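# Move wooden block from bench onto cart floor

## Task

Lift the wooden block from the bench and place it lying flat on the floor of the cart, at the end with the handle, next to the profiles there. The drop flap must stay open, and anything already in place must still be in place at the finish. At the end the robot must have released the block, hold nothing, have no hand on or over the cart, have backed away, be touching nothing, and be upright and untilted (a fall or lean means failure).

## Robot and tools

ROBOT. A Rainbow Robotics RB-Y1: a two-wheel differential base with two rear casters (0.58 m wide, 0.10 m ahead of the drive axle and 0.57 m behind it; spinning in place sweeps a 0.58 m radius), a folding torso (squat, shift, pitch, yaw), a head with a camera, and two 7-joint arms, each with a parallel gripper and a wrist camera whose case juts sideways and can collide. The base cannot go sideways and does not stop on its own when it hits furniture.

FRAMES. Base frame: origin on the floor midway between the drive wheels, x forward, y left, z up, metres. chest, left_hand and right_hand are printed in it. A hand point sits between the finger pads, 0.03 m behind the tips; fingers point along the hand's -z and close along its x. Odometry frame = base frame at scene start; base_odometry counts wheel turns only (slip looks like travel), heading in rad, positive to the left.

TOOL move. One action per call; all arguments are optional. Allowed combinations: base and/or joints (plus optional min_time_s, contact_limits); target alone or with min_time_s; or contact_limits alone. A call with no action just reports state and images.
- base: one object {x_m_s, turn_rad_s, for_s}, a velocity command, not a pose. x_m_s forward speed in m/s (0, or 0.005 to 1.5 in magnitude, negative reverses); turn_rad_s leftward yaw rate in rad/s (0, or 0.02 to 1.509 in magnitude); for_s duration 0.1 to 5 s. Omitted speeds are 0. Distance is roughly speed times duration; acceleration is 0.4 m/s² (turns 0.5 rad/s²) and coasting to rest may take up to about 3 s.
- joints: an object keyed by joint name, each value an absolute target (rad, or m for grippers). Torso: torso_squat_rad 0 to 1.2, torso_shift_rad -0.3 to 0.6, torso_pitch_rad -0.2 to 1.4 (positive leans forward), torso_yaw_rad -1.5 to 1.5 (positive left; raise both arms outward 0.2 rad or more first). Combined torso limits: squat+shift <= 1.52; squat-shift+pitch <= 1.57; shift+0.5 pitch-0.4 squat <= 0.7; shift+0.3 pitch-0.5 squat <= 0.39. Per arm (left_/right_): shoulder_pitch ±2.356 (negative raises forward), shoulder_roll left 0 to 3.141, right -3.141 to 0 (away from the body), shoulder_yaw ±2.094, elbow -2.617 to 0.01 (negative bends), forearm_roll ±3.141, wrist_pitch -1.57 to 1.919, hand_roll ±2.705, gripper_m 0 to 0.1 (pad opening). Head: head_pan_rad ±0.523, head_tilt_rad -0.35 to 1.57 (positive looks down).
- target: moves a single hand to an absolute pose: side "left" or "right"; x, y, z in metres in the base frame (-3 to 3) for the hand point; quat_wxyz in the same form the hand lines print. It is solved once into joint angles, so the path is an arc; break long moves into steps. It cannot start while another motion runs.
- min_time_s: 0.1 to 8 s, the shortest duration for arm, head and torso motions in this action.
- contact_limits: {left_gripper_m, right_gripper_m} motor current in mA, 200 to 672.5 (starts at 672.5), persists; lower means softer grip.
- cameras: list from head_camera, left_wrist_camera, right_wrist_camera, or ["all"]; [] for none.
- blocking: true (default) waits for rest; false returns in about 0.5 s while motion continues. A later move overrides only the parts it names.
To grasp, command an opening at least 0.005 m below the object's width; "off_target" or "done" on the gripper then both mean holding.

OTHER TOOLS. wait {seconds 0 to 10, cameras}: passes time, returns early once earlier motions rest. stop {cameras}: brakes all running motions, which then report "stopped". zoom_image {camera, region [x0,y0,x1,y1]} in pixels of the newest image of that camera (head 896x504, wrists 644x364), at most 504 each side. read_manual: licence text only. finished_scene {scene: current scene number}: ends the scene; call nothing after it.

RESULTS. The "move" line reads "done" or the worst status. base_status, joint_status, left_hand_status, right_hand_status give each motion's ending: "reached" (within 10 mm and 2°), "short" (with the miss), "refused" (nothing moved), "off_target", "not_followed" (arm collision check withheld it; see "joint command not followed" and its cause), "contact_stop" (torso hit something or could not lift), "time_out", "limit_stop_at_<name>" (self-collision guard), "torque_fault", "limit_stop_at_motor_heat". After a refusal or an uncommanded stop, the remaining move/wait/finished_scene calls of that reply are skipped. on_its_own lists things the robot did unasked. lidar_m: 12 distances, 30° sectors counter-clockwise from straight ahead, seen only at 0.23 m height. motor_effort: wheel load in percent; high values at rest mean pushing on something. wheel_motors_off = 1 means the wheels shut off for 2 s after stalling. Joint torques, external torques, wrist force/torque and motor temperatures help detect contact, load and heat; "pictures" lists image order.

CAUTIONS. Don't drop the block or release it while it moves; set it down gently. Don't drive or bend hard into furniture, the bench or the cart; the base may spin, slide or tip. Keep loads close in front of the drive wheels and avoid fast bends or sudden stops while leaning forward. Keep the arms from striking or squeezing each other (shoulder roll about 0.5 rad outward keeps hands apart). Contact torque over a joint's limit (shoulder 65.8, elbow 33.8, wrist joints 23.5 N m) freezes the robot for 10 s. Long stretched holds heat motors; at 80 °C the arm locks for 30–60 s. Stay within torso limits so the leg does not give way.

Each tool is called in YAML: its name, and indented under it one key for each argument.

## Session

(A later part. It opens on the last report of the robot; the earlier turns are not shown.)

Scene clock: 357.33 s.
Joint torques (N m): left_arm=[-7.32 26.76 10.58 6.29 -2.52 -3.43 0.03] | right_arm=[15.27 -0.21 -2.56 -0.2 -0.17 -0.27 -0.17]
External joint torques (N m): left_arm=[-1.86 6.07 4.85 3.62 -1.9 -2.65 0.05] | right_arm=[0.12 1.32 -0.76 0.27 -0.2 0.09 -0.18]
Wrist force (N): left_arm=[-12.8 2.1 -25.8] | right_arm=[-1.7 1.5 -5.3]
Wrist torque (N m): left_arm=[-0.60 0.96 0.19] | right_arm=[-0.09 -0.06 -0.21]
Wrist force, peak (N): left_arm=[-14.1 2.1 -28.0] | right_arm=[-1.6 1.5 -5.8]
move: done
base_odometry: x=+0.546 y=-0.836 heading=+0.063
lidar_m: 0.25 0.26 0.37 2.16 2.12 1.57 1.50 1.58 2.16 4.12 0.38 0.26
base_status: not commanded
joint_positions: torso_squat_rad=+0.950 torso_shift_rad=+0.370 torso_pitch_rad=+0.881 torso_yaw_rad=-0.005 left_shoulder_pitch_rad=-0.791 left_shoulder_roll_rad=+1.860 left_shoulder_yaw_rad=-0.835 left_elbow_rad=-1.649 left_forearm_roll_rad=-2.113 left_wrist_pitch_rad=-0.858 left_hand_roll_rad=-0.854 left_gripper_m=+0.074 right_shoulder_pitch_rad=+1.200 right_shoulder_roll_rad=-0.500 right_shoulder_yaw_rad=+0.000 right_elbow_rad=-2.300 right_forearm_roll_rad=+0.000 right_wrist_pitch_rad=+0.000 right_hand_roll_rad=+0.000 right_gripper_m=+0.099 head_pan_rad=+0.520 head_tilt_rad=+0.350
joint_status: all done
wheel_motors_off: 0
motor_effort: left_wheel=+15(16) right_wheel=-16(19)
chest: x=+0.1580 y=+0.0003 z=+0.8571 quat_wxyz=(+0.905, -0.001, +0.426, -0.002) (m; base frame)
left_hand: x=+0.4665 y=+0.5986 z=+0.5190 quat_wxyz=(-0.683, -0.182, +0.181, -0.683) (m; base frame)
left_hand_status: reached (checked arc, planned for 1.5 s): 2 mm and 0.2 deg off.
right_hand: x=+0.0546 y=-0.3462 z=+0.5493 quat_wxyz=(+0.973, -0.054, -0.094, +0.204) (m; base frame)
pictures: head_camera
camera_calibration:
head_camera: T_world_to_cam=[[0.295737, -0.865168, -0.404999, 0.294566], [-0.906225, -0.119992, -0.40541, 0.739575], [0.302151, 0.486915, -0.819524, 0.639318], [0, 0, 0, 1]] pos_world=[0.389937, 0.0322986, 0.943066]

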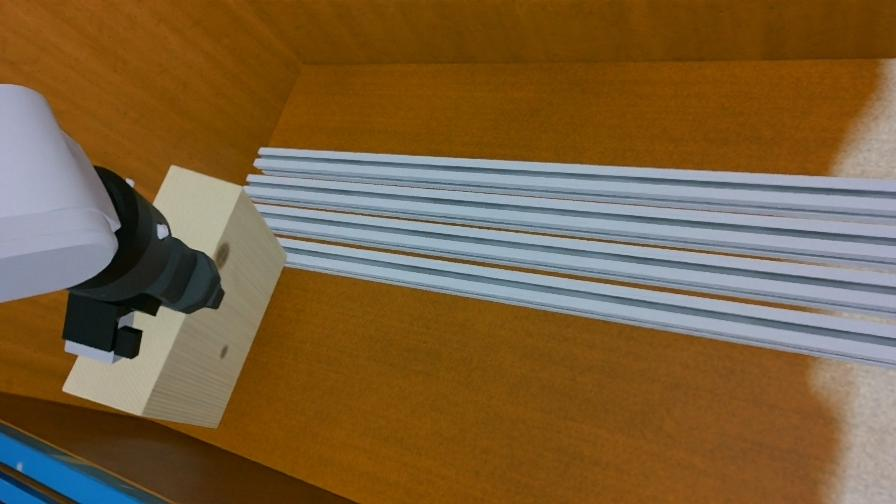

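move:
  target: {"side":"left","x":0.455,"y":0.6,"z":0.475,"quat_wxyz":[0.683,0.183,-0.183,0.683]}
  min_time_s: 1

move:
  target: {"side":"left","x":0.455,"y":0.6,"z":0.457,"quat_wxyz":[0.683,0.183,-0.183,0.683]}
  min_time_s: 0.8
  cameras: ["head_camera"]

Scene clock: 362.13 s.
Joint torques (N m): left_arm=[4.86 -3.58 -4.71 -2.92 3.1 3.54 -0.95] | right_arm=[15.11 -0.37 -2.76 -0.26 -0.24 -0.38 -0.25]
External joint torques (N m): left_arm=[9.85 -24.34 -10.38 -5.18 3.73 4.35 -0.92] | right_arm=[-0.04 1.15 -0.97 0.25 -0.27 -0.01 -0.26]
Wrist force (N): left_arm=[17.7 -1.4 46.5] | right_arm=[-1.9 1.5 -4.8]
Wrist torque (N m): left_arm=[-0.51 -2.64 1.01] | right_arm=[-0.10 -0.07 -0.20]
Wrist force, peak (N): left_arm=[17.9 3.8 60.3] | right_arm=[-1.7 1.7 -5.8]
move: done
base_odometry: x=+0.546 y=-0.836 heading=+0.063
lidar_m: 0.25 0.27 0.37 2.16 2.15 1.57 1.50 1.59 2.17 4.12 0.37 0.27
base_status: not commanded
joint_positions: torso_squat_rad=+0.950 torso_shift_rad=+0.369 torso_pitch_rad=+0.878 torso_yaw_rad=-0.004 left_shoulder_pitch_rad=-0.789 left_shoulder_roll_rad=+1.724 left_shoulder_yaw_rad=-0.850 left_elbow_rad=-1.556 left_forearm_roll_rad=-2.233 left_wrist_pitch_rad=-0.853 left_hand_roll_rad=-0.821 left_gripper_m=+0.074 right_shoulder_pitch_rad=+1.200 right_shoulder_roll_rad=-0.500 right_shoulder_yaw_rad=+0.000 right_elbow_rad=-2.300 right_forearm_roll_rad=+0.000 right_wrist_pitch_rad=+0.000 right_hand_roll_rad=+0.000 right_gripper_m=+0.099 head_pan_rad=+0.520 head_tilt_rad=+0.350
joint_status: all done
wheel_motors_off: 0
motor_effort: left_wheel=+13(18) right_wheel=-11(19)
chest: x=+0.1569 y=-0.0006 z=+0.8579 quat_wxyz=(+0.905, +0.000, +0.425, -0.002) (m; base frame)
left_hand: x=+0.4580 y=+0.6019 z=+0.4819 quat_wxyz=(-0.682, -0.183, +0.189, -0.683) (m; base frame)
left_hand_status: reached (checked arc, planned for 1.0 s): 8 mm and 0.7 deg off.
right_hand: x=+0.0544 y=-0.3463 z=+0.5489 quat_wxyz=(+0.973, -0.053, -0.096, +0.204) (m; base frame)
pictures: none

Scene clock: 363.50 s.
Joint torques (N m): left_arm=[1.36 5.08 0.83 -4.75 6.46 1.19 1.38] | right_arm=[15.5 -0.13 -2.91 -0.21 -0.16 -0.3 -0.03]
External joint torques (N m): left_arm=[6.14 -15.46 -4.68 -6.82 7.1 1.98 1.42] | right_arm=[0.35 1.39 -1.12 0.28 -0.19 0.07 -0.04]
Wrist force (N): left_arm=[6.4 -9.2 -1.4] | right_arm=[-1.4 1.8 -5.1]
Wrist torque (N m): left_arm=[-1.16 -4.16 -1.53] | right_arm=[-0.14 -0.02 -0.21]
Wrist force, peak (N): left_arm=[58.6 8.2 133.6] | right_arm=[-1.4 1.9 -5.7]
move: done
base_odometry: x=+0.546 y=-0.836 heading=+0.063
lidar_m: 0.25 0.26 0.38 2.15 2.13 1.56 1.50 1.58 2.16 4.11 0.36 0.24
base_status: not commanded
joint_positions: torso_squat_rad=+0.950 torso_shift_rad=+0.370 torso_pitch_rad=+0.879 torso_yaw_rad=-0.004 left_shoulder_pitch_rad=-0.807 left_shoulder_roll_rad=+1.638 left_shoulder_yaw_rad=-0.853 left_elbow_rad=-1.476 left_forearm_roll_rad=-2.264 left_wrist_pitch_rad=-0.855 left_hand_roll_rad=-0.852 left_gripper_m=+0.090 right_shoulder_pitch_rad=+1.200 right_shoulder_roll_rad=-0.500 right_shoulder_yaw_rad=+0.000 right_elbow_rad=-2.300 right_forearm_roll_rad=+0.000 right_wrist_pitch_rad=+0.000 right_hand_roll_rad=+0.000 right_gripper_m=+0.099 head_pan_rad=+0.520 head_tilt_rad=+0.350
joint_status: all done
wheel_motors_off: 0
motor_effort: left_wheel=+8(13) right_wheel=-9(13)
chest: x=+0.1575 y=-0.0002 z=+0.8575 quat_wxyz=(+0.905, -0.001, +0.426, -0.002) (m; base frame)
left_hand: x=+0.4570 y=+0.6019 z=+0.4579 quat_wxyz=(-0.683, -0.184, +0.186, -0.682) (m; base frame)
left_hand_status: reached (checked arc, planned for 0.8 s): 3 mm and 0.3 deg off.
right_hand: x=+0.0545 y=-0.3462 z=+0.5490 quat_wxyz=(+0.973, -0.053, -0.095, +0.204) (m; base frame)
pictures: head_camera
camera_calibration:
head_camera: T_world_to_cam=[[0.296221, -0.864663, -0.405723, 0.295053], [-0.905604, -0.119267, -0.407009, 0.740433], [0.303536, 0.487989, -0.818372, 0.638811], [0, 0, 0, 1]] pos_world=[0.389236, 0.0316986, 0.943857]

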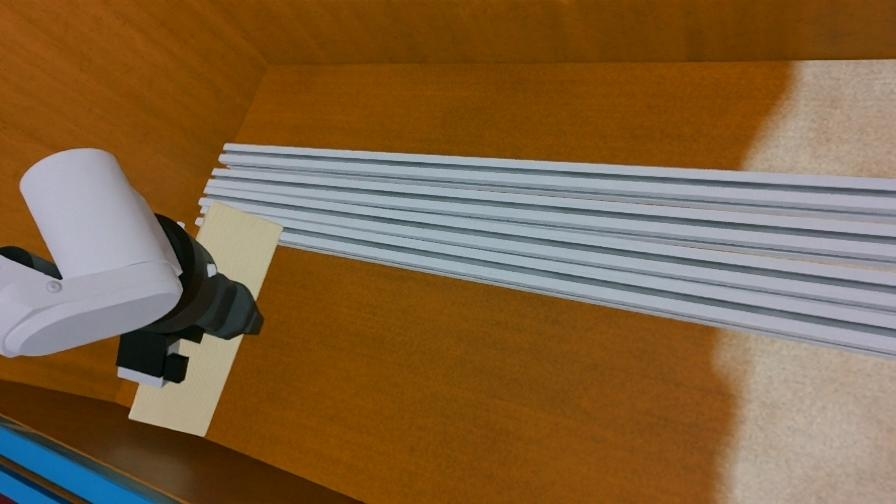

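move:
  target: {"side":"left","x":0.455,"y":0.53,"z":0.465,"quat_wxyz":[0.683,0.183,-0.183,0.683]}
  min_time_s: 1.5
  cameras: ["head_camera","left_wrist_camera"]

Scene clock: 376.53 s.
Joint torques (N m): left_arm=[-8.63 16.96 11.12 -1.97 -0.7 -0.77 0.17] | right_arm=[15.63 -0.5 -2.36 -0.08 -0.21 -0.26 -0.06]
External joint torques (N m): left_arm=[-2.98 -1.56 4.93 -2.1 -0.13 0.15 0.2] | right_arm=[0.48 1.03 -0.56 0.39 -0.24 0.11 -0.07]
Wrist force (N): left_arm=[-3.5 -0.1 -16.5] | right_arm=[-2.0 1.7 -5.0]
Wrist torque (N m): left_arm=[0.25 -0.58 0.07] | right_arm=[-0.13 -0.08 -0.22]
Wrist force, peak (N): left_arm=[-5.7 0.2 -18.8] | right_arm=[-1.9 2.2 -5.7]
move: done
base_odometry: x=+0.546 y=-0.836 heading=+0.063
lidar_m: 0.25 0.27 0.37 2.16 2.14 1.57 1.51 1.59 2.18 4.12 0.36 0.27
base_status: not commanded
joint_positions: torso_squat_rad=+0.950 torso_shift_rad=+0.370 torso_pitch_rad=+0.880 torso_yaw_rad=-0.004 left_shoulder_pitch_rad=-0.844 left_shoulder_roll_rad=+1.640 left_shoulder_yaw_rad=-0.846 left_elbow_rad=-1.740 left_forearm_roll_rad=-2.366 left_wrist_pitch_rad=-1.070 left_hand_roll_rad=-0.650 left_gripper_m=+0.084 right_shoulder_pitch_rad=+1.200 right_shoulder_roll_rad=-0.500 right_shoulder_yaw_rad=+0.000 right_elbow_rad=-2.300 right_forearm_roll_rad=+0.000 right_wrist_pitch_rad=+0.000 right_hand_roll_rad=+0.000 right_gripper_m=+0.099 head_pan_rad=+0.520 head_tilt_rad=+0.350
joint_status: all done
wheel_motors_off: 0
on_its_own: left_gripper_m moved -0.006 toward your old target +0.045
motor_effort: left_wheel=+13(14) right_wheel=-15(16)
chest: x=+0.1578 y=+0.0001 z=+0.8572 quat_wxyz=(+0.905, -0.001, +0.426, -0.002) (m; base frame)
left_hand: x=+0.4540 y=+0.5305 z=+0.4638 quat_wxyz=(-0.683, -0.184, +0.182, -0.683) (m; base frame)
left_hand_status: reached (checked arc, planned for 1.5 s): 2 mm and 0.2 deg off.
right_hand: x=+0.0546 y=-0.3462 z=+0.5491 quat_wxyz=(+0.973, -0.054, -0.095, +0.204) (m; base frame)
pictures: head_camera, left_wrist_camera
camera_calibration:
head_camera: T_world_to_cam=[[0.2961, -0.8649, -0.405305, 0.29474], [-0.905938, -0.119846, -0.406095, 0.739929], [0.302658, 0.487426, -0.819032, 0.639072], [0, 0, 0, 1]] pos_world=[0.389637, 0.032098, 0.943362]
left_wrist_camera: T_world_to_cam=[[-0.0262291, 0.870148, 0.492092, -0.678442], [0.889118, -0.204698, 0.409351, -0.4559], [0.456926, 0.448265, -0.768295, -0.0163822], [0, 0, 0, 1]] pos_world=[0.395039, 0.504367, 0.507892]

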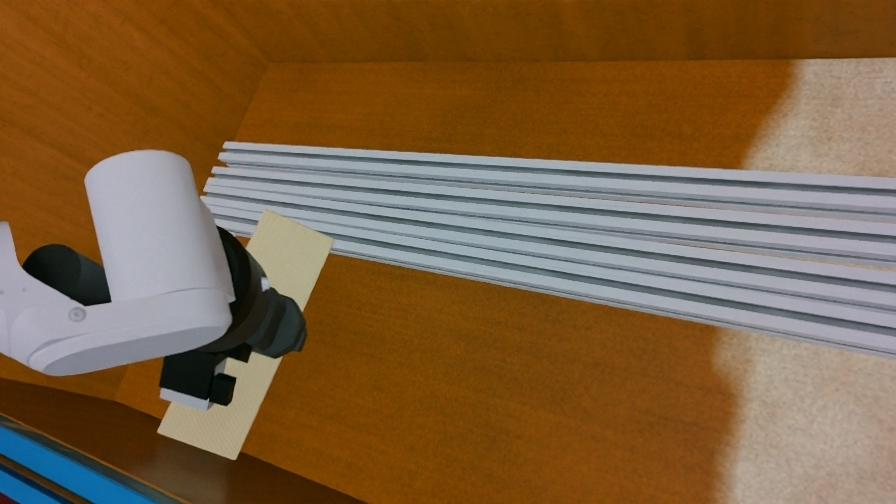

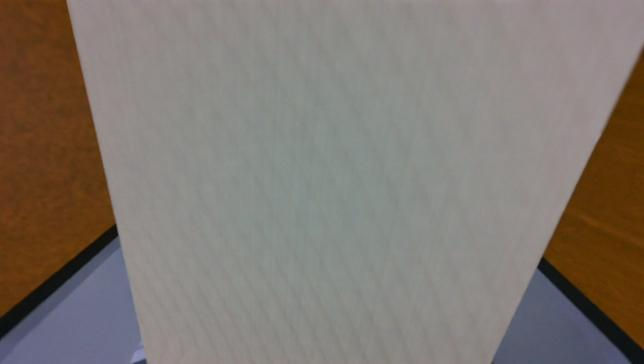

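move:
  target: {"side":"left","x":0.455,"y":0.475,"z":0.45,"quat_wxyz":[0.671,0.224,-0.224,0.671]}
  min_time_s: 1.5

move:
  target: {"side":"left","x":0.455,"y":0.425,"z":0.425,"quat_wxyz":[0.6533,0.2706,-0.2706,0.6533]}
  min_time_s: 1.5
  cameras: ["head_camera","left_wrist_camera"]

Scene clock: 381.40 s.
Joint torques (N m): left_arm=[-10.3 14.52 9.26 -4.08 -1.67 -1.61 0.15] | right_arm=[15.4 -0.21 -2.36 -0.19 -0.02 -0.26 -0.22]
External joint torques (N m): left_arm=[-3.63 -1.36 2.89 -2.14 -1.04 -0.46 0.19] | right_arm=[0.25 1.31 -0.56 0.28 -0.05 0.1 -0.22]
Wrist force (N): left_arm=[-6.7 -0.1 -18.7] | right_arm=[-1.6 1.6 -5.1]
Wrist torque (N m): left_arm=[0.28 -0.45 0.06] | right_arm=[-0.13 -0.07 -0.23]
Wrist force, peak (N): left_arm=[-3.4 0.2 -19.9] | right_arm=[-1.4 2.0 -6.1]
move: done
base_odometry: x=+0.546 y=-0.836 heading=+0.063
lidar_m: 0.25 0.26 0.37 2.16 2.14 1.56 1.51 1.58 2.16 4.11 0.37 0.26
base_status: not commanded
joint_positions: torso_squat_rad=+0.950 torso_shift_rad=+0.370 torso_pitch_rad=+0.880 torso_yaw_rad=-0.004 left_shoulder_pitch_rad=-0.946 left_shoulder_roll_rad=+1.430 left_shoulder_yaw_rad=-0.882 left_elbow_rad=-1.805 left_forearm_roll_rad=-2.564 left_wrist_pitch_rad=-1.415 left_hand_roll_rad=-0.527 left_gripper_m=+0.083 right_shoulder_pitch_rad=+1.200 right_shoulder_roll_rad=-0.500 right_shoulder_yaw_rad=+0.000 right_elbow_rad=-2.300 right_forearm_roll_rad=+0.000 right_wrist_pitch_rad=+0.000 right_hand_roll_rad=+0.000 right_gripper_m=+0.099 head_pan_rad=+0.520 head_tilt_rad=+0.350
joint_status: all done
wheel_motors_off: 0
motor_effort: left_wheel=+13(14) right_wheel=-15(17)
chest: x=+0.1578 y=+0.0001 z=+0.8572 quat_wxyz=(+0.905, -0.001, +0.426, -0.002) (m; base frame)
left_hand: x=+0.4543 y=+0.4753 z=+0.4497 quat_wxyz=(-0.671, -0.225, +0.224, -0.671) (m; base frame)
left_hand_status: reached (checked arc, planned for 1.5 s): 1 mm and 0.1 deg off.
right_hand: x=+0.0546 y=-0.3462 z=+0.5491 quat_wxyz=(+0.973, -0.054, -0.095, +0.204) (m; base frame)
pictures: none

Scene clock: 383.23 s.
Joint torques (N m): left_arm=[-11.04 11.52 6.82 -1.6 -0.39 -3.2 0.63] | right_arm=[15.49 -0.48 -2.74 -0.04 -0.11 -0.27 -0.17]
External joint torques (N m): left_arm=[-1.58 -0.82 1.65 0.53 0.01 -1.76 0.67] | right_arm=[0.33 1.04 -0.94 0.43 -0.14 0.09 -0.17]
Wrist force (N): left_arm=[-9.1 -2.9 -13.6] | right_arm=[-1.8 1.9 -5.2]
Wrist torque (N m): left_arm=[-0.13 -0.25 -0.61] | right_arm=[-0.14 -0.06 -0.19]
Wrist force, peak (N): left_arm=[-9.0 -1.0 -18.5] | right_arm=[-2.2 2.1 -5.4]
move: done
base_odometry: x=+0.546 y=-0.836 heading=+0.063
lidar_m: 0.25 0.27 0.37 2.16 2.14 1.57 1.49 1.59 2.16 4.11 0.37 0.26
base_status: not commanded
joint_positions: torso_squat_rad=+0.950 torso_shift_rad=+0.370 torso_pitch_rad=+0.880 torso_yaw_rad=-0.004 left_shoulder_pitch_rad=-1.354 left_shoulder_roll_rad=+1.238 left_shoulder_yaw_rad=-1.398 left_elbow_rad=-1.698 left_forearm_roll_rad=-2.547 left_wrist_pitch_rad=-1.570 left_hand_roll_rad=-0.275 left_gripper_m=+0.083 right_shoulder_pitch_rad=+1.200 right_shoulder_roll_rad=-0.500 right_shoulder_yaw_rad=+0.000 right_elbow_rad=-2.300 right_forearm_roll_rad=+0.000 right_wrist_pitch_rad=+0.000 right_hand_roll_rad=+0.000 right_gripper_m=+0.099 head_pan_rad=+0.520 head_tilt_rad=+0.350
joint_status: all done
wheel_motors_off: 0
motor_effort: left_wheel=+14(16) right_wheel=-16(16)
chest: x=+0.1578 y=+0.0001 z=+0.8572 quat_wxyz=(+0.905, -0.001, +0.426, -0.002) (m; base frame)
left_hand: x=+0.4549 y=+0.4251 z=+0.4249 quat_wxyz=(-0.654, -0.270, +0.270, -0.653) (m; base frame)
left_hand_status: reached (checked arc, planned for 1.5 s): 0 mm and 0.1 deg off.
right_hand: x=+0.0546 y=-0.3462 z=+0.5491 quat_wxyz=(+0.973, -0.054, -0.095, +0.204) (m; base frame)
pictures: head_camera, left_wrist_camera
camera_calibration:
head_camera: T_world_to_cam=[[0.295986, -0.864973, -0.405233, 0.294719], [-0.905979, -0.119801, -0.406018, 0.73987], [0.302647, 0.487308, -0.819106, 0.63915], [0, 0, 0, 1]] pos_world=[0.389637, 0.0320984, 0.943363]
left_wrist_camera: T_world_to_cam=[[-0.0263292, 0.714407, 0.699235, -0.589376], [0.887703, -0.304927, 0.344969, -0.391728], [0.459663, 0.629796, -0.626153, -0.138191], [0, 0, 0, 1]] pos_world=[0.395741, 0.388638, 0.460717]

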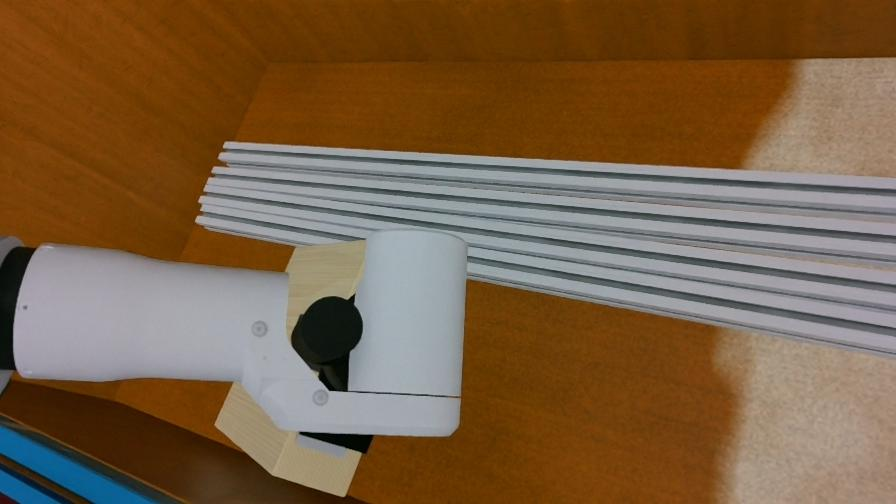

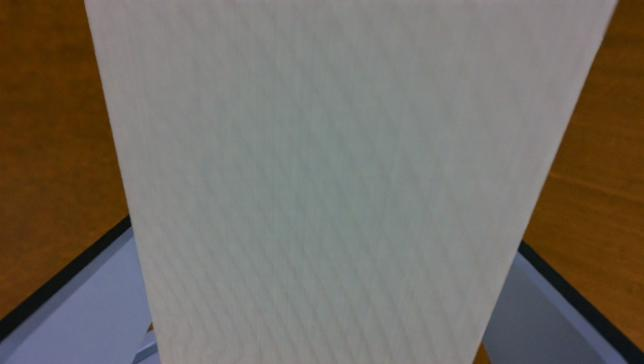

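move:
  target: {"side":"left","x":0.455,"y":0.385,"z":0.405,"quat_wxyz":[0.6328,0.3155,-0.3155,0.6328]}
  min_time_s: 1.5

move:
  target: {"side":"left","x":0.455,"y":0.36,"z":0.375,"quat_wxyz":[0.6124,0.3536,-0.3536,0.6124]}
  min_time_s: 1.5
  cameras: ["head_camera","left_wrist_camera"]

Scene clock: 388.20 s.
Joint torques (N m): left_arm=[-14.68 7.49 4.79 -0.35 0.15 -3.87 0.85] | right_arm=[15.61 -0.59 -2.76 -0.31 -0.15 -0.42 -0.22]
External joint torques (N m): left_arm=[-2.18 -0.8 1.15 0.89 0.21 -2.21 0.89] | right_arm=[0.46 0.93 -0.96 0.16 -0.18 -0.05 -0.23]
Wrist force (N): left_arm=[-12.4 -1.6 -15.9] | right_arm=[-1.8 2.0 -5.2]
Wrist torque (N m): left_arm=[-0.13 -0.08 -0.86] | right_arm=[-0.18 -0.06 -0.21]
Wrist force, peak (N): left_arm=[-8.9 -21.4 1.9] | right_arm=[-2.0 2.2 -5.9]
move: done
base_odometry: x=+0.546 y=-0.836 heading=+0.063
lidar_m: 0.23 0.27 0.37 2.15 2.15 1.57 1.51 1.59 2.17 4.12 0.38 0.26
base_status: not commanded
joint_positions: torso_squat_rad=+0.950 torso_shift_rad=+0.370 torso_pitch_rad=+0.880 torso_yaw_rad=-0.005 left_shoulder_pitch_rad=-1.690 left_shoulder_roll_rad=+0.957 left_shoulder_yaw_rad=-1.903 left_elbow_rad=-1.492 left_forearm_roll_rad=-2.306 left_wrist_pitch_rad=-1.570 left_hand_roll_rad=-0.031 left_gripper_m=+0.081 right_shoulder_pitch_rad=+1.200 right_shoulder_roll_rad=-0.500 right_shoulder_yaw_rad=+0.000 right_elbow_rad=-2.300 right_forearm_roll_rad=+0.000 right_wrist_pitch_rad=+0.000 right_hand_roll_rad=+0.000 right_gripper_m=+0.099 head_pan_rad=+0.520 head_tilt_rad=+0.350
joint_status: all done
wheel_motors_off: 0
motor_effort: left_wheel=+12(15) right_wheel=-15(16)
chest: x=+0.1578 y=+0.0001 z=+0.8572 quat_wxyz=(+0.905, -0.001, +0.426, -0.002) (m; base frame)
left_hand: x=+0.4548 y=+0.3849 z=+0.4048 quat_wxyz=(-0.633, -0.315, +0.315, -0.633) (m; base frame)
left_hand_status: reached (checked arc, planned for 1.5 s): 0 mm and 0.1 deg off.
right_hand: x=+0.0546 y=-0.3462 z=+0.5492 quat_wxyz=(+0.973, -0.054, -0.095, +0.204) (m; base frame)
pictures: none

Scene clock: 390.03 s.
Joint torques (N m): left_arm=[-11.92 2.06 5.38 -1.39 0.72 1.1 0.62] | right_arm=[15.55 -0.2 -2.51 -0.03 -0.13 -0.29 -0.29]
External joint torques (N m): left_arm=[1.44 -4.1 2.76 -1.27 0.8 2.89 0.66] | right_arm=[0.4 1.32 -0.71 0.44 -0.16 0.07 -0.29]
Wrist force (N): left_arm=[-2.9 -2.3 -3.7] | right_arm=[-1.7 2.1 -5.5]
Wrist torque (N m): left_arm=[-0.35 -2.81 -0.65] | right_arm=[-0.19 -0.08 -0.20]
Wrist force, peak (N): left_arm=[-11.3 -1.6 -15.0] | right_arm=[-1.6 2.3 -5.6]
move: done
base_odometry: x=+0.546 y=-0.836 heading=+0.063
lidar_m: 0.25 0.26 0.38 2.17 2.15 1.56 1.50 1.58 2.19 4.12 0.38 0.27
base_status: not commanded
joint_positions: torso_squat_rad=+0.950 torso_shift_rad=+0.370 torso_pitch_rad=+0.880 torso_yaw_rad=-0.004 left_shoulder_pitch_rad=-1.669 left_shoulder_roll_rad=+0.675 left_shoulder_yaw_rad=-2.007 left_elbow_rad=-1.136 left_forearm_roll_rad=-2.197 left_wrist_pitch_rad=-1.571 left_hand_roll_rad=-0.043 left_gripper_m=+0.081 right_shoulder_pitch_rad=+1.200 right_shoulder_roll_rad=-0.500 right_shoulder_yaw_rad=+0.000 right_elbow_rad=-2.300 right_forearm_roll_rad=+0.000 right_wrist_pitch_rad=+0.000 right_hand_roll_rad=+0.000 right_gripper_m=+0.099 head_pan_rad=+0.520 head_tilt_rad=+0.350
joint_status: all done
wheel_motors_off: 0
motor_effort: left_wheel=+12(13) right_wheel=-14(16)
chest: x=+0.1578 y=+0.0000 z=+0.8573 quat_wxyz=(+0.905, -0.001, +0.426, -0.002) (m; base frame)
left_hand: x=+0.4553 y=+0.3605 z=+0.3757 quat_wxyz=(-0.612, -0.353, +0.354, -0.612) (m; base frame)
left_hand_status: reached (checked arc, planned for 1.5 s): 1 mm and 0.1 deg off.
right_hand: x=+0.0546 y=-0.3462 z=+0.5491 quat_wxyz=(+0.973, -0.054, -0.095, +0.204) (m; base frame)
pictures: head_camera, left_wrist_camera
camera_calibration:
head_camera: T_world_to_cam=[[0.296084, -0.864864, -0.405393, 0.294741], [-0.905948, -0.119801, -0.406087, 0.739911], [0.302643, 0.487501, -0.818993, 0.639087], [0, 0, 0, 1]] pos_world=[0.389637, 0.031998, 0.943362]
left_wrist_camera: T_world_to_cam=[[-0.0280247, 0.507191, 0.861378, -0.494265], [0.887397, -0.384054, 0.255008, -0.332325], [0.460154, 0.771531, -0.439317, -0.250114], [0, 0, 0, 1]] pos_world=[0.396143, 0.316026, 0.400615]

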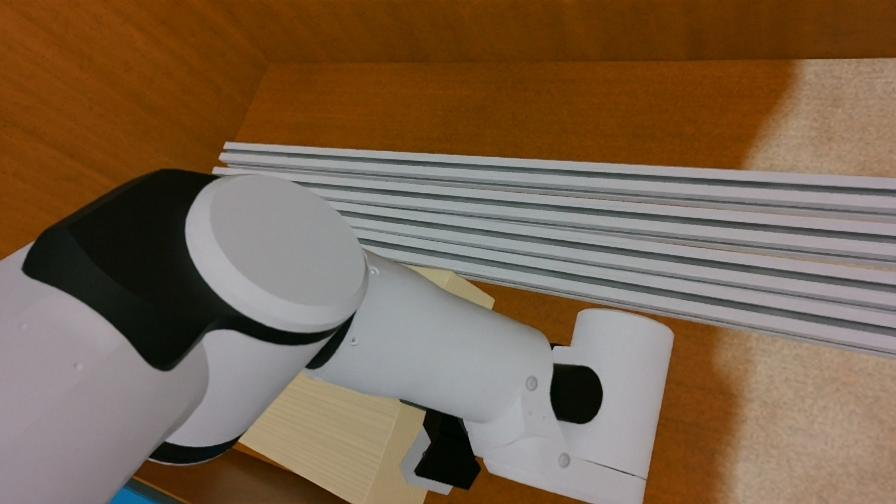

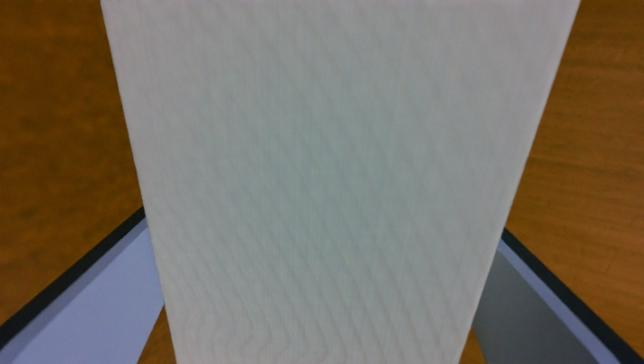

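move:
  joints: {"left_gripper_m":0.09}

move:
  target: {"side":"left","x":0.455,"y":0.352,"z":0.35,"quat_wxyz":[0.6124,0.3536,-0.3536,0.6124]}
  min_time_s: 1.5
  cameras: ["head_camera","left_wrist_camera"]

Scene clock: 394.67 s.
Joint torques (N m): left_arm=[-13.04 5.67 4.51 -0.14 -0.01 -3.64 0.34] | right_arm=[15.4 -0.39 -2.86 -0.17 -0.05 -0.31 -0.15]
External joint torques (N m): left_arm=[0.31 -0.47 1.89 -0.01 0.08 -1.86 0.38] | right_arm=[0.25 1.13 -1.06 0.3 -0.08 0.06 -0.16]
Wrist force (N): left_arm=[-13.8 0.3 -11.0] | right_arm=[-1.2 1.8 -5.2]
Wrist torque (N m): left_arm=[-0.19 -0.37 0.15] | right_arm=[-0.16 -0.01 -0.21]
Wrist force, peak (N): left_arm=[-14.4 0.2 -10.8] | right_arm=[-1.9 1.6 -5.8]
move: done
base_odometry: x=+0.546 y=-0.836 heading=+0.063
lidar_m: 0.25 0.27 0.38 2.14 2.14 1.55 1.51 1.59 2.17 4.11 0.38 0.26
base_status: not commanded
joint_positions: torso_squat_rad=+0.950 torso_shift_rad=+0.370 torso_pitch_rad=+0.880 torso_yaw_rad=-0.004 left_shoulder_pitch_rad=-1.669 left_shoulder_roll_rad=+0.675 left_shoulder_yaw_rad=-2.007 left_elbow_rad=-1.136 left_forearm_roll_rad=-2.197 left_wrist_pitch_rad=-1.570 left_hand_roll_rad=-0.043 left_gripper_m=+0.090 right_shoulder_pitch_rad=+1.200 right_shoulder_roll_rad=-0.500 right_shoulder_yaw_rad=+0.000 right_elbow_rad=-2.300 right_forearm_roll_rad=+0.000 right_wrist_pitch_rad=+0.000 right_hand_roll_rad=+0.000 right_gripper_m=+0.099 head_pan_rad=+0.520 head_tilt_rad=+0.350
joint_status: all done
wheel_motors_off: 0
motor_effort: left_wheel=+12(12) right_wheel=-14(15)
chest: x=+0.1578 y=+0.0001 z=+0.8572 quat_wxyz=(+0.905, -0.001, +0.426, -0.002) (m; base frame)
left_hand: x=+0.4550 y=+0.3599 z=+0.3751 quat_wxyz=(-0.613, -0.353, +0.353, -0.613) (m; base frame)
right_hand: x=+0.0546 y=-0.3462 z=+0.5491 quat_wxyz=(+0.973, -0.054, -0.095, +0.204) (m; base frame)
pictures: none

Scene clock: 396.50 s.
Joint torques (N m): left_arm=[-12.98 5.19 3.45 2.12 -0.34 -4.03 -0.37] | right_arm=[15.52 -0.35 -2.84 0.02 -0.26 -0.31 -0.24]
External joint torques (N m): left_arm=[0.16 -0.18 1.35 1.57 -0.15 -2.25 -0.32] | right_arm=[0.37 1.17 -1.04 0.49 -0.29 0.06 -0.25]
Wrist force (N): left_arm=[-14.5 -0.7 -9.4] | right_arm=[-1.3 1.1 -4.8]
Wrist torque (N m): left_arm=[-0.22 -0.22 0.22] | right_arm=[-0.06 0.00 -0.21]
Wrist force, peak (N): left_arm=[-14.9 0.2 -11.2] | right_arm=[-2.0 2.3 -5.4]
move: done
base_odometry: x=+0.546 y=-0.836 heading=+0.063
lidar_m: 0.25 0.26 0.37 2.15 2.14 1.56 1.50 1.59 2.17 4.13 0.37 0.26
base_status: not commanded
joint_positions: torso_squat_rad=+0.950 torso_shift_rad=+0.370 torso_pitch_rad=+0.880 torso_yaw_rad=-0.005 left_shoulder_pitch_rad=-1.608 left_shoulder_roll_rad=+0.563 left_shoulder_yaw_rad=-2.001 left_elbow_rad=-0.924 left_forearm_roll_rad=-2.196 left_wrist_pitch_rad=-1.507 left_hand_roll_rad=-0.106 left_gripper_m=+0.090 right_shoulder_pitch_rad=+1.200 right_shoulder_roll_rad=-0.500 right_shoulder_yaw_rad=+0.000 right_elbow_rad=-2.300 right_forearm_roll_rad=+0.000 right_wrist_pitch_rad=+0.000 right_hand_roll_rad=+0.000 right_gripper_m=+0.099 head_pan_rad=+0.520 head_tilt_rad=+0.350
joint_status: all done
wheel_motors_off: 0
motor_effort: left_wheel=+12(12) right_wheel=-13(15)
chest: x=+0.1578 y=+0.0001 z=+0.8572 quat_wxyz=(+0.905, -0.001, +0.426, -0.002) (m; base frame)
left_hand: x=+0.4547 y=+0.3517 z=+0.3502 quat_wxyz=(-0.613, -0.352, +0.353, -0.613) (m; base frame)
left_hand_status: reached (checked arc, planned for 1.5 s): 1 mm and 0.3 deg off.
right_hand: x=+0.0546 y=-0.3462 z=+0.5492 quat_wxyz=(+0.973, -0.054, -0.095, +0.204) (m; base frame)
pictures: head_camera, left_wrist_camera
camera_calibration:
head_camera: T_world_to_cam=[[0.29592, -0.864982, -0.405262, 0.294743], [-0.906, -0.119739, -0.405988, 0.739939], [0.302647, 0.487307, -0.819107, 0.639121], [0, 0, 0, 1]] pos_world=[0.389736, 0.0320986, 0.943363]
left_wrist_camera: T_world_to_cam=[[-0.0270796, 0.51105, 0.859124, -0.468789], [0.887058, -0.383944, 0.256349, -0.328999], [0.460863, 0.769035, -0.442934, -0.252345], [0, 0, 0, 1]] pos_world=[0.395443, 0.30732, 0.375314]

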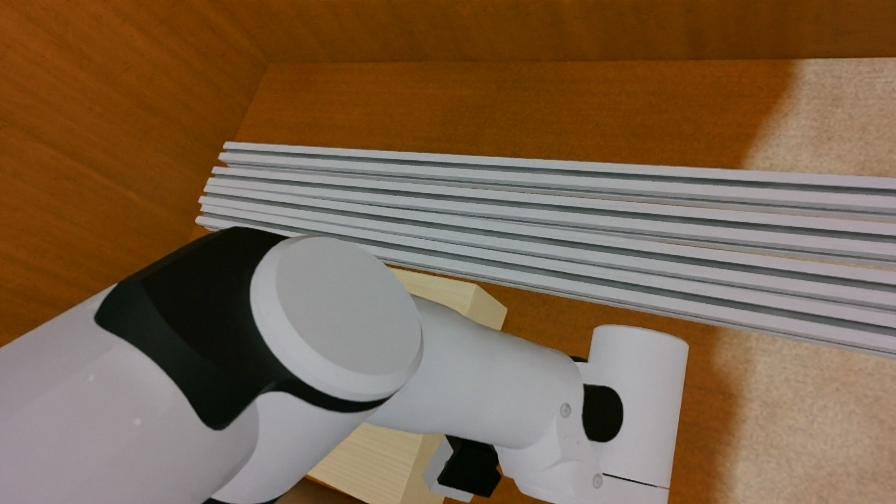

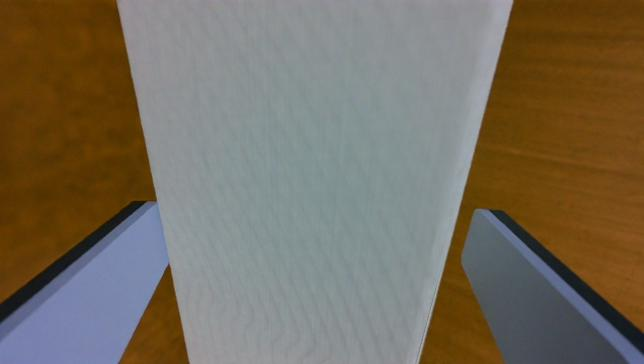

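move:
  joints: {"left_gripper_m":0.1}

move:
  target: {"side":"left","x":0.455,"y":0.345,"z":0.325,"quat_wxyz":[0.6124,0.3536,-0.3536,0.6124]}
  min_time_s: 1.5
  cameras: ["left_wrist_camera"]

Scene clock: 398.57 s.
Joint torques (N m): left_arm=[-13.06 5.38 3.6 2.03 -0.32 -4 -0.33] | right_arm=[15.11 -0.44 -3.15 -0.23 -0.02 -0.25 -0.14]
External joint torques (N m): left_arm=[0.07 0.01 1.49 1.47 -0.13 -2.23 -0.28] | right_arm=[-0.05 1.08 -1.35 0.24 -0.05 0.12 -0.15]
Wrist force (N): left_arm=[-14.2 1.4 -10.1] | right_arm=[-2.0 1.6 -5.3]
Wrist torque (N m): left_arm=[-0.30 -0.15 0.15] | right_arm=[-0.10 -0.06 -0.22]
Wrist force, peak (N): left_arm=[-15.5 0.1 -11.6] | right_arm=[-1.8 1.8 -5.7]
move: done
base_odometry: x=+0.546 y=-0.836 heading=+0.063
lidar_m: 0.25 0.27 0.38 2.15 2.14 1.55 1.51 1.58 2.17 4.13 0.38 0.27
base_status: not commanded
joint_positions: torso_squat_rad=+0.950 torso_shift_rad=+0.370 torso_pitch_rad=+0.880 torso_yaw_rad=-0.005 left_shoulder_pitch_rad=-1.608 left_shoulder_roll_rad=+0.563 left_shoulder_yaw_rad=-2.001 left_elbow_rad=-0.924 left_forearm_roll_rad=-2.196 left_wrist_pitch_rad=-1.507 left_hand_roll_rad=-0.106 left_gripper_m=+0.099 right_shoulder_pitch_rad=+1.200 right_shoulder_roll_rad=-0.500 right_shoulder_yaw_rad=+0.000 right_elbow_rad=-2.300 right_forearm_roll_rad=+0.000 right_wrist_pitch_rad=+0.000 right_hand_roll_rad=+0.000 right_gripper_m=+0.099 head_pan_rad=+0.520 head_tilt_rad=+0.350
joint_status: all done
wheel_motors_off: 0
motor_effort: left_wheel=+11(12) right_wheel=-13(14)
chest: x=+0.1578 y=+0.0001 z=+0.8572 quat_wxyz=(+0.905, -0.001, +0.426, -0.002) (m; base frame)
left_hand: x=+0.4546 y=+0.3517 z=+0.3501 quat_wxyz=(-0.613, -0.352, +0.353, -0.613) (m; base frame)
right_hand: x=+0.0546 y=-0.3462 z=+0.5492 quat_wxyz=(+0.973, -0.054, -0.095, +0.204) (m; base frame)
pictures: none

Scene clock: 402.23 s.
Joint torques (N m): left_arm=[-0.9 -6.01 4.88 -5.11 0.32 18.86 0.88] | right_arm=[15.69 -0.08 -2.92 -0.28 -0.11 -0.36 -0.19]
External joint torques (N m): left_arm=[12.1 -10.52 3.74 -7.12 0.74 20.56 0.93] | right_arm=[0.55 1.44 -1.12 0.24 -0.14 0.01 -0.2]
Wrist force (N): left_arm=[85.0 16.1 54.9] | right_arm=[-1.4 1.9 -5.3]
Wrist torque (N m): left_arm=[0.40 0.91 -1.04] | right_arm=[-0.13 -0.04 -0.22]
Wrist force, peak (N): left_arm=[86.8 17.1 57.9] | right_arm=[-1.7 1.9 -5.9]
move: short
base_odometry: x=+0.546 y=-0.836 heading=+0.063
lidar_m: 0.24 0.26 0.38 2.16 2.13 1.56 1.50 1.58 2.17 4.11 0.37 0.25
base_status: not commanded
joint_positions: torso_squat_rad=+0.950 torso_shift_rad=+0.368 torso_pitch_rad=+0.876 torso_yaw_rad=-0.003 left_shoulder_pitch_rad=-1.532 left_shoulder_roll_rad=+0.411 left_shoulder_yaw_rad=-1.993 left_elbow_rad=-0.580 left_forearm_roll_rad=-2.192 left_wrist_pitch_rad=-1.424 left_hand_roll_rad=-0.227 left_gripper_m=+0.098 right_shoulder_pitch_rad=+1.200 right_shoulder_roll_rad=-0.500 right_shoulder_yaw_rad=+0.000 right_elbow_rad=-2.300 right_forearm_roll_rad=+0.000 right_wrist_pitch_rad=+0.000 right_hand_roll_rad=+0.000 right_gripper_m=+0.099 head_pan_rad=+0.520 head_tilt_rad=+0.350
joint_status: left_wrist_pitch_rad time_out (moved +0.083 of +0.096); the others done
wheel_motors_off: 0
on_its_own: left_wrist_pitch_rad is held at -1.419, not at your -1.412, since a time_out
motor_effort: left_wheel=+15(15) right_wheel=-13(14)
chest: x=+0.1563 y=-0.0005 z=+0.8583 quat_wxyz=(+0.906, +0.000, +0.424, -0.002) (m; base frame)
left_hand: x=+0.4636 y=+0.3523 z=+0.3354 quat_wxyz=(-0.604, -0.354, +0.366, -0.613) (m; base frame)
left_hand_status: short (checked arc, planned for 1.5 s): time_out, 15 mm and 1.8 deg off.
right_hand: x=+0.0544 y=-0.3462 z=+0.5492 quat_wxyz=(+0.973, -0.053, -0.097, +0.204) (m; base frame)
pictures: left_wrist_camera
camera_calibration:
left_wrist_camera: T_world_to_cam=[[-0.0466687, 0.488132, 0.871521, -0.443198], [0.883377, -0.38714, 0.264137, -0.332716], [0.466334, 0.782209, -0.413137, -0.280772], [0, 0, 0, 1]] pos_world=[0.404164, 0.307153, 0.358143]

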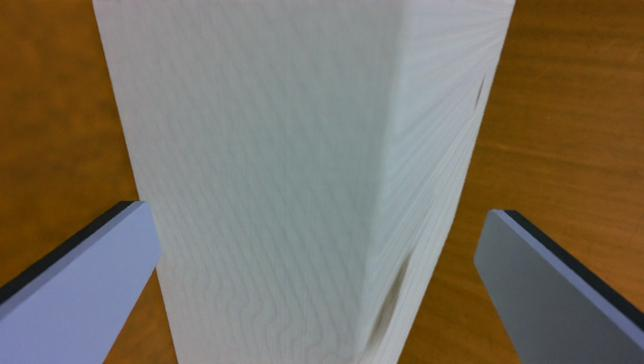

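move:
  target: {"side":"left","x":0.46,"y":0.345,"z":0.345,"quat_wxyz":[0.6124,0.3536,-0.3536,0.6124]}
  min_time_s: 0.8

move:
  target: {"side":"left","x":0.457,"y":0.31,"z":0.345,"quat_wxyz":[0.6124,0.3536,-0.3536,0.6124]}
  min_time_s: 1.2
  cameras: ["left_wrist_camera"]

Scene clock: 404.63 s.
Joint torques (N m): left_arm=[-11.8 2.52 4 0.35 0 -1.69 0.05] | right_arm=[15.04 -0.35 -3.07 -0.17 -0.08 -0.26 -0.11]
External joint torques (N m): left_arm=[1.48 -2.31 2.22 -0.75 0.29 0.07 0.1] | right_arm=[-0.11 1.17 -1.27 0.31 -0.11 0.11 -0.11]
Wrist force (N): left_arm=[-5.6 -0.7 -4.8] | right_arm=[-1.2 1.4 -5.6]
Wrist torque (N m): left_arm=[-0.10 -0.21 0.11] | right_arm=[-0.11 0.01 -0.22]
Wrist force, peak (N): left_arm=[85.7 16.2 56.4] | right_arm=[-1.8 1.4 -5.9]
move: done
base_odometry: x=+0.546 y=-0.836 heading=+0.063
lidar_m: 0.25 0.26 0.37 2.14 2.14 1.56 1.50 1.58 2.18 4.11 0.37 0.27
base_status: not commanded
joint_positions: torso_squat_rad=+0.950 torso_shift_rad=+0.370 torso_pitch_rad=+0.880 torso_yaw_rad=-0.004 left_shoulder_pitch_rad=-1.583 left_shoulder_roll_rad=+0.491 left_shoulder_yaw_rad=-1.988 left_elbow_rad=-0.779 left_forearm_roll_rad=-2.186 left_wrist_pitch_rad=-1.484 left_hand_roll_rad=-0.172 left_gripper_m=+0.099 right_shoulder_pitch_rad=+1.200 right_shoulder_roll_rad=-0.500 right_shoulder_yaw_rad=+0.000 right_elbow_rad=-2.300 right_forearm_roll_rad=+0.000 right_wrist_pitch_rad=+0.000 right_hand_roll_rad=+0.000 right_gripper_m=+0.099 head_pan_rad=+0.520 head_tilt_rad=+0.350
joint_status: all done
wheel_motors_off: 0
motor_effort: left_wheel=+14(17) right_wheel=-12(14)
chest: x=+0.1576 y=+0.0000 z=+0.8574 quat_wxyz=(+0.905, -0.001, +0.426, -0.002) (m; base frame)
left_hand: x=+0.4595 y=+0.3448 z=+0.3429 quat_wxyz=(-0.612, -0.356, +0.353, -0.612) (m; base frame)
left_hand_status: reached (checked arc, planned for 0.8 s): 2 mm and 0.3 deg off.
right_hand: x=+0.0546 y=-0.3462 z=+0.5491 quat_wxyz=(+0.973, -0.054, -0.095, +0.204) (m; base frame)
pictures: none

Scene clock: 406.17 s.
Joint torques (N m): left_arm=[-13.57 1.35 3.82 1.73 -0.07 -2.33 0.08] | right_arm=[15.86 -0.11 -2.87 -0.22 -0.07 -0.41 -0.21]
External joint torques (N m): left_arm=[0.02 -2.07 1.87 0.89 0.23 -0.56 0.13] | right_arm=[0.71 1.41 -1.07 0.25 -0.1 -0.04 -0.22]
Wrist force (N): left_arm=[-6.1 -0.1 -5.9] | right_arm=[-1.6 1.5 -5.3]
Wrist torque (N m): left_arm=[-0.12 -0.30 0.13] | right_arm=[-0.12 -0.06 -0.20]
Wrist force, peak (N): left_arm=[-6.1 -0.1 -5.9] | right_arm=[-1.5 1.9 -6.0]
move: done
base_odometry: x=+0.546 y=-0.836 heading=+0.063
lidar_m: 0.25 0.26 0.35 2.17 2.14 1.56 1.51 1.60 2.19 4.12 0.37 0.27
base_status: not commanded
joint_positions: torso_squat_rad=+0.950 torso_shift_rad=+0.370 torso_pitch_rad=+0.880 torso_yaw_rad=-0.004 left_shoulder_pitch_rad=-1.595 left_shoulder_roll_rad=+0.413 left_shoulder_yaw_rad=-1.974 left_elbow_rad=-0.747 left_forearm_roll_rad=-2.172 left_wrist_pitch_rad=-1.533 left_hand_roll_rad=-0.165 left_gripper_m=+0.099 right_shoulder_pitch_rad=+1.200 right_shoulder_roll_rad=-0.500 right_shoulder_yaw_rad=+0.000 right_elbow_rad=-2.300 right_forearm_roll_rad=+0.000 right_wrist_pitch_rad=+0.000 right_hand_roll_rad=+0.000 right_gripper_m=+0.099 head_pan_rad=+0.520 head_tilt_rad=+0.350
joint_status: all done
wheel_motors_off: 0
motor_effort: left_wheel=+14(15) right_wheel=-15(15)
chest: x=+0.1576 y=+0.0000 z=+0.8574 quat_wxyz=(+0.905, -0.001, +0.426, -0.002) (m; base frame)
left_hand: x=+0.4570 y=+0.3101 z=+0.3450 quat_wxyz=(-0.612, -0.354, +0.354, -0.612) (m; base frame)
left_hand_status: reached (checked arc, planned for 1.2 s): 0 mm and 0.0 deg off.
right_hand: x=+0.0546 y=-0.3462 z=+0.5491 quat_wxyz=(+0.973, -0.054, -0.095, +0.204) (m; base frame)
pictures: left_wrist_camera
camera_calibration:
left_wrist_camera: T_world_to_cam=[[-0.0266181, 0.507351, 0.861328, -0.442878], [0.887844, -0.383954, 0.253599, -0.345068], [0.459375, 0.771475, -0.440228, -0.224792], [0, 0, 0, 1]] pos_world=[0.397841, 0.265626, 0.370013]

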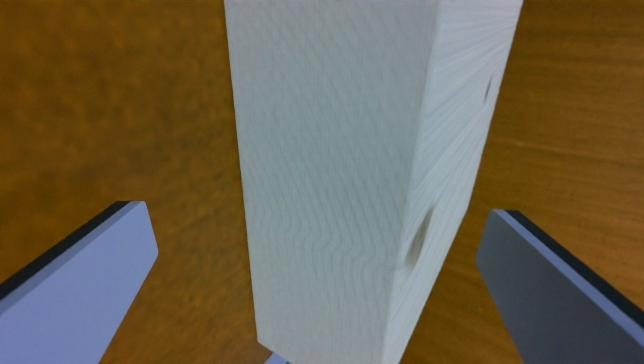

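move:
  target: {"side":"left","x":0.45,"y":0.23,"z":0.36,"quat_wxyz":[0.6124,0.3536,-0.3536,0.6124]}
  min_time_s: 1
  cameras: ["left_wrist_camera"]

move:
  target: {"side":"left","x":0.45,"y":0.2,"z":0.55,"quat_wxyz":[0.6533,0.2706,-0.2706,0.6533]}
  min_time_s: 1.2
  cameras: ["head_camera","left_wrist_camera"]

Scene clock: 409.07 s.
Joint torques (N m): left_arm=[-14.06 0.06 1.95 -0.04 -0.1 -2.27 0.08] | right_arm=[15.47 -0.1 -2.73 -0.18 -0.19 -0.3 -0.14]
External joint torques (N m): left_arm=[0.83 -0.92 -0.46 -0.71 0.08 -0.53 0.13] | right_arm=[0.32 1.42 -0.93 0.3 -0.22 0.07 -0.15]
Wrist force (N): left_arm=[-5.5 -0.1 -5.2] | right_arm=[-1.5 1.5 -5.1]
Wrist torque (N m): left_arm=[-0.12 -0.22 0.05] | right_arm=[-0.11 -0.02 -0.21]
Wrist force, peak (N): left_arm=[-6.5 -0.2 -6.0] | right_arm=[-1.7 2.2 -5.8]
move: short
base_odometry: x=+0.546 y=-0.836 heading=+0.063
lidar_m: 0.25 0.27 0.38 2.16 2.13 1.56 1.51 1.59 2.17 4.12 0.37 0.28
base_status: not commanded
joint_positions: torso_squat_rad=+0.950 torso_shift_rad=+0.370 torso_pitch_rad=+0.880 torso_yaw_rad=-0.004 left_shoulder_pitch_rad=-1.719 left_shoulder_roll_rad=+0.261 left_shoulder_yaw_rad=-2.094 left_elbow_rad=-0.754 left_forearm_roll_rad=-1.938 left_wrist_pitch_rad=-1.570 left_hand_roll_rad=-0.110 left_gripper_m=+0.099 right_shoulder_pitch_rad=+1.200 right_shoulder_roll_rad=-0.500 right_shoulder_yaw_rad=+0.000 right_elbow_rad=-2.300 right_forearm_roll_rad=+0.000 right_wrist_pitch_rad=+0.000 right_hand_roll_rad=+0.000 right_gripper_m=+0.099 head_pan_rad=+0.520 head_tilt_rad=+0.350
joint_status: all done
wheel_motors_off: 0
motor_effort: left_wheel=+14(15) right_wheel=-13(15)
chest: x=+0.1576 y=+0.0000 z=+0.8573 quat_wxyz=(+0.905, -0.001, +0.426, -0.002) (m; base frame)
left_hand: x=+0.4503 y=+0.2301 z=+0.3593 quat_wxyz=(-0.618, -0.343, +0.333, -0.624) (m; base frame)
left_hand_status: short (checked arc, as near as the solve gets, planned for 1.0 s): 1 mm and 3.0 deg off. The place is met; only the turn is off.
right_hand: x=+0.0546 y=-0.3462 z=+0.5492 quat_wxyz=(+0.973, -0.054, -0.095, +0.204) (m; base frame)
pictures: left_wrist_camera
camera_calibration:
left_wrist_camera: T_world_to_cam=[[-0.0276346, 0.549404, 0.835099, -0.414612], [0.89581, -0.357102, 0.264578, -0.387274], [0.443576, 0.755402, -0.482294, -0.127743], [0, 0, 0, 1]] pos_world=[0.39213, 0.185991, 0.387097]

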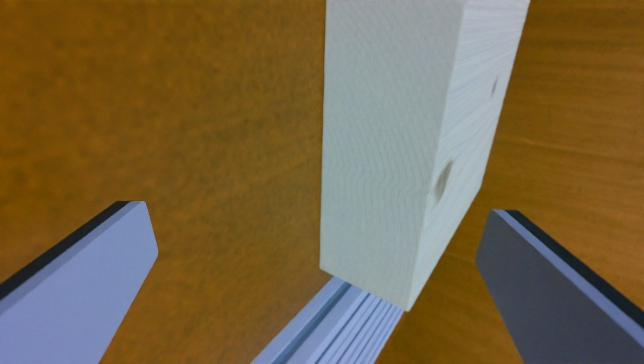

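Scene clock: 410.70 s.
Joint torques (N m): left_arm=[-14.6 2.25 7.93 -1.44 0.36 -1.44 -0.12] | right_arm=[15.43 -0.48 -2.87 -0.14 -0.04 -0.41 -0.2]
External joint torques (N m): left_arm=[2.06 -1.67 1.26 0.03 0.01 -0.22 -0.08] | right_arm=[0.28 1.04 -1.07 0.34 -0.07 -0.05 -0.21]
Wrist force (N): left_arm=[-4.0 -1.0 -6.1] | right_arm=[-1.5 1.3 -5.0]
Wrist torque (N m): left_arm=[-0.04 -0.09 0.09] | right_arm=[-0.07 -0.01 -0.20]
Wrist force, peak (N): left_arm=[-5.2 -1.0 -6.7] | right_arm=[-2.3 1.7 -5.9]
move: short
base_odometry: x=+0.546 y=-0.836 heading=+0.063
lidar_m: 0.25 0.26 0.37 2.16 2.14 1.57 1.51 1.58 2.15 4.11 0.37 0.27
base_status: not commanded
joint_positions: torso_squat_rad=+0.950 torso_shift_rad=+0.370 torso_pitch_rad=+0.880 torso_yaw_rad=-0.004 left_shoulder_pitch_rad=-2.356 left_shoulder_roll_rad=+0.866 left_shoulder_yaw_rad=-2.007 left_elbow_rad=-2.014 left_forearm_roll_rad=-1.682 left_wrist_pitch_rad=-1.570 left_hand_roll_rad=+0.245 left_gripper_m=+0.099 right_shoulder_pitch_rad=+1.200 right_shoulder_roll_rad=-0.500 right_shoulder_yaw_rad=+0.000 right_elbow_rad=-2.300 right_forearm_roll_rad=+0.000 right_wrist_pitch_rad=+0.000 right_hand_roll_rad=+0.000 right_gripper_m=+0.099 head_pan_rad=+0.520 head_tilt_rad=+0.350
joint_status: all done
wheel_motors_off: 0
motor_effort: left_wheel=+13(15) right_wheel=-13(15)
chest: x=+0.1577 y=+0.0000 z=+0.8573 quat_wxyz=(+0.905, -0.001, +0.426, -0.002) (m; base frame)
left_hand: x=+0.4501 y=+0.2002 z=+0.5491 quat_wxyz=(-0.664, -0.240, +0.206, -0.678) (m; base frame)
left_hand_status: short (checked arc, as near as the solve gets, planned for 1.3 s): 1 mm and 8.7 deg off. The place is met; only the turn is off.
right_hand: x=+0.0546 y=-0.3462 z=+0.5491 quat_wxyz=(+0.973, -0.054, -0.095, +0.204) (m; base frame)
pictures: head_camera, left_wrist_camera
camera_calibration:
head_camera: T_world_to_cam=[[0.296091, -0.864885, -0.405344, 0.294804], [-0.905846, -0.119669, -0.406353, 0.740108], [0.302941, 0.487497, -0.818886, 0.639063], [0, 0, 0, 1]] pos_world=[0.389536, 0.0319984, 0.943561]
left_wrist_camera: T_world_to_cam=[[-0.0312843, 0.805091, 0.592325, -0.472917], [0.910183, -0.221937, 0.34973, -0.52824], [0.413023, 0.550065, -0.725837, 0.175028], [0, 0, 0, 1]] pos_world=[0.39371, 0.167229, 0.591904]

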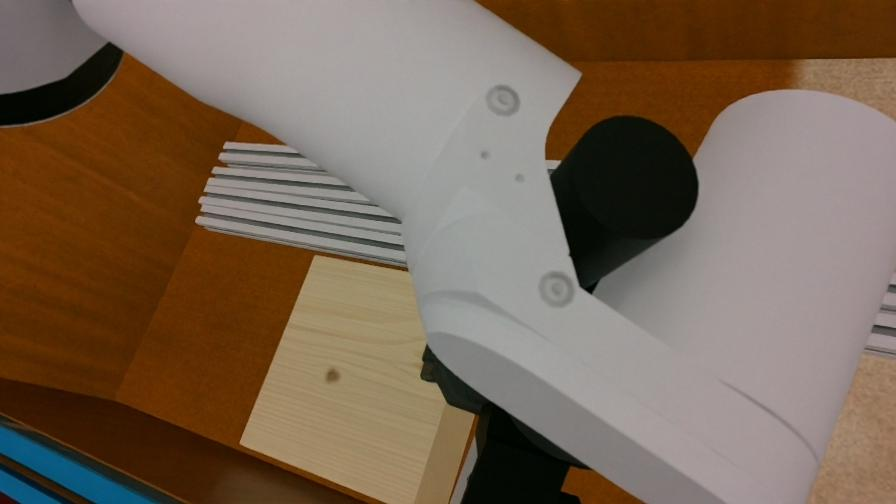

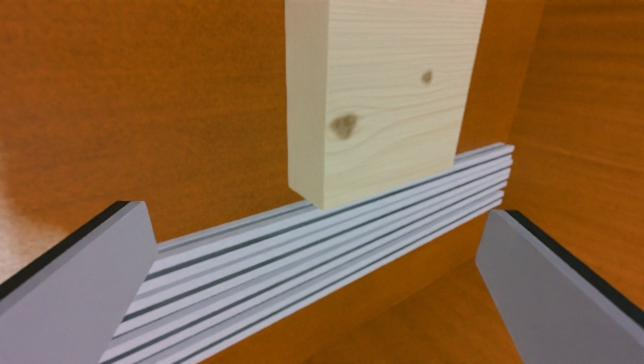

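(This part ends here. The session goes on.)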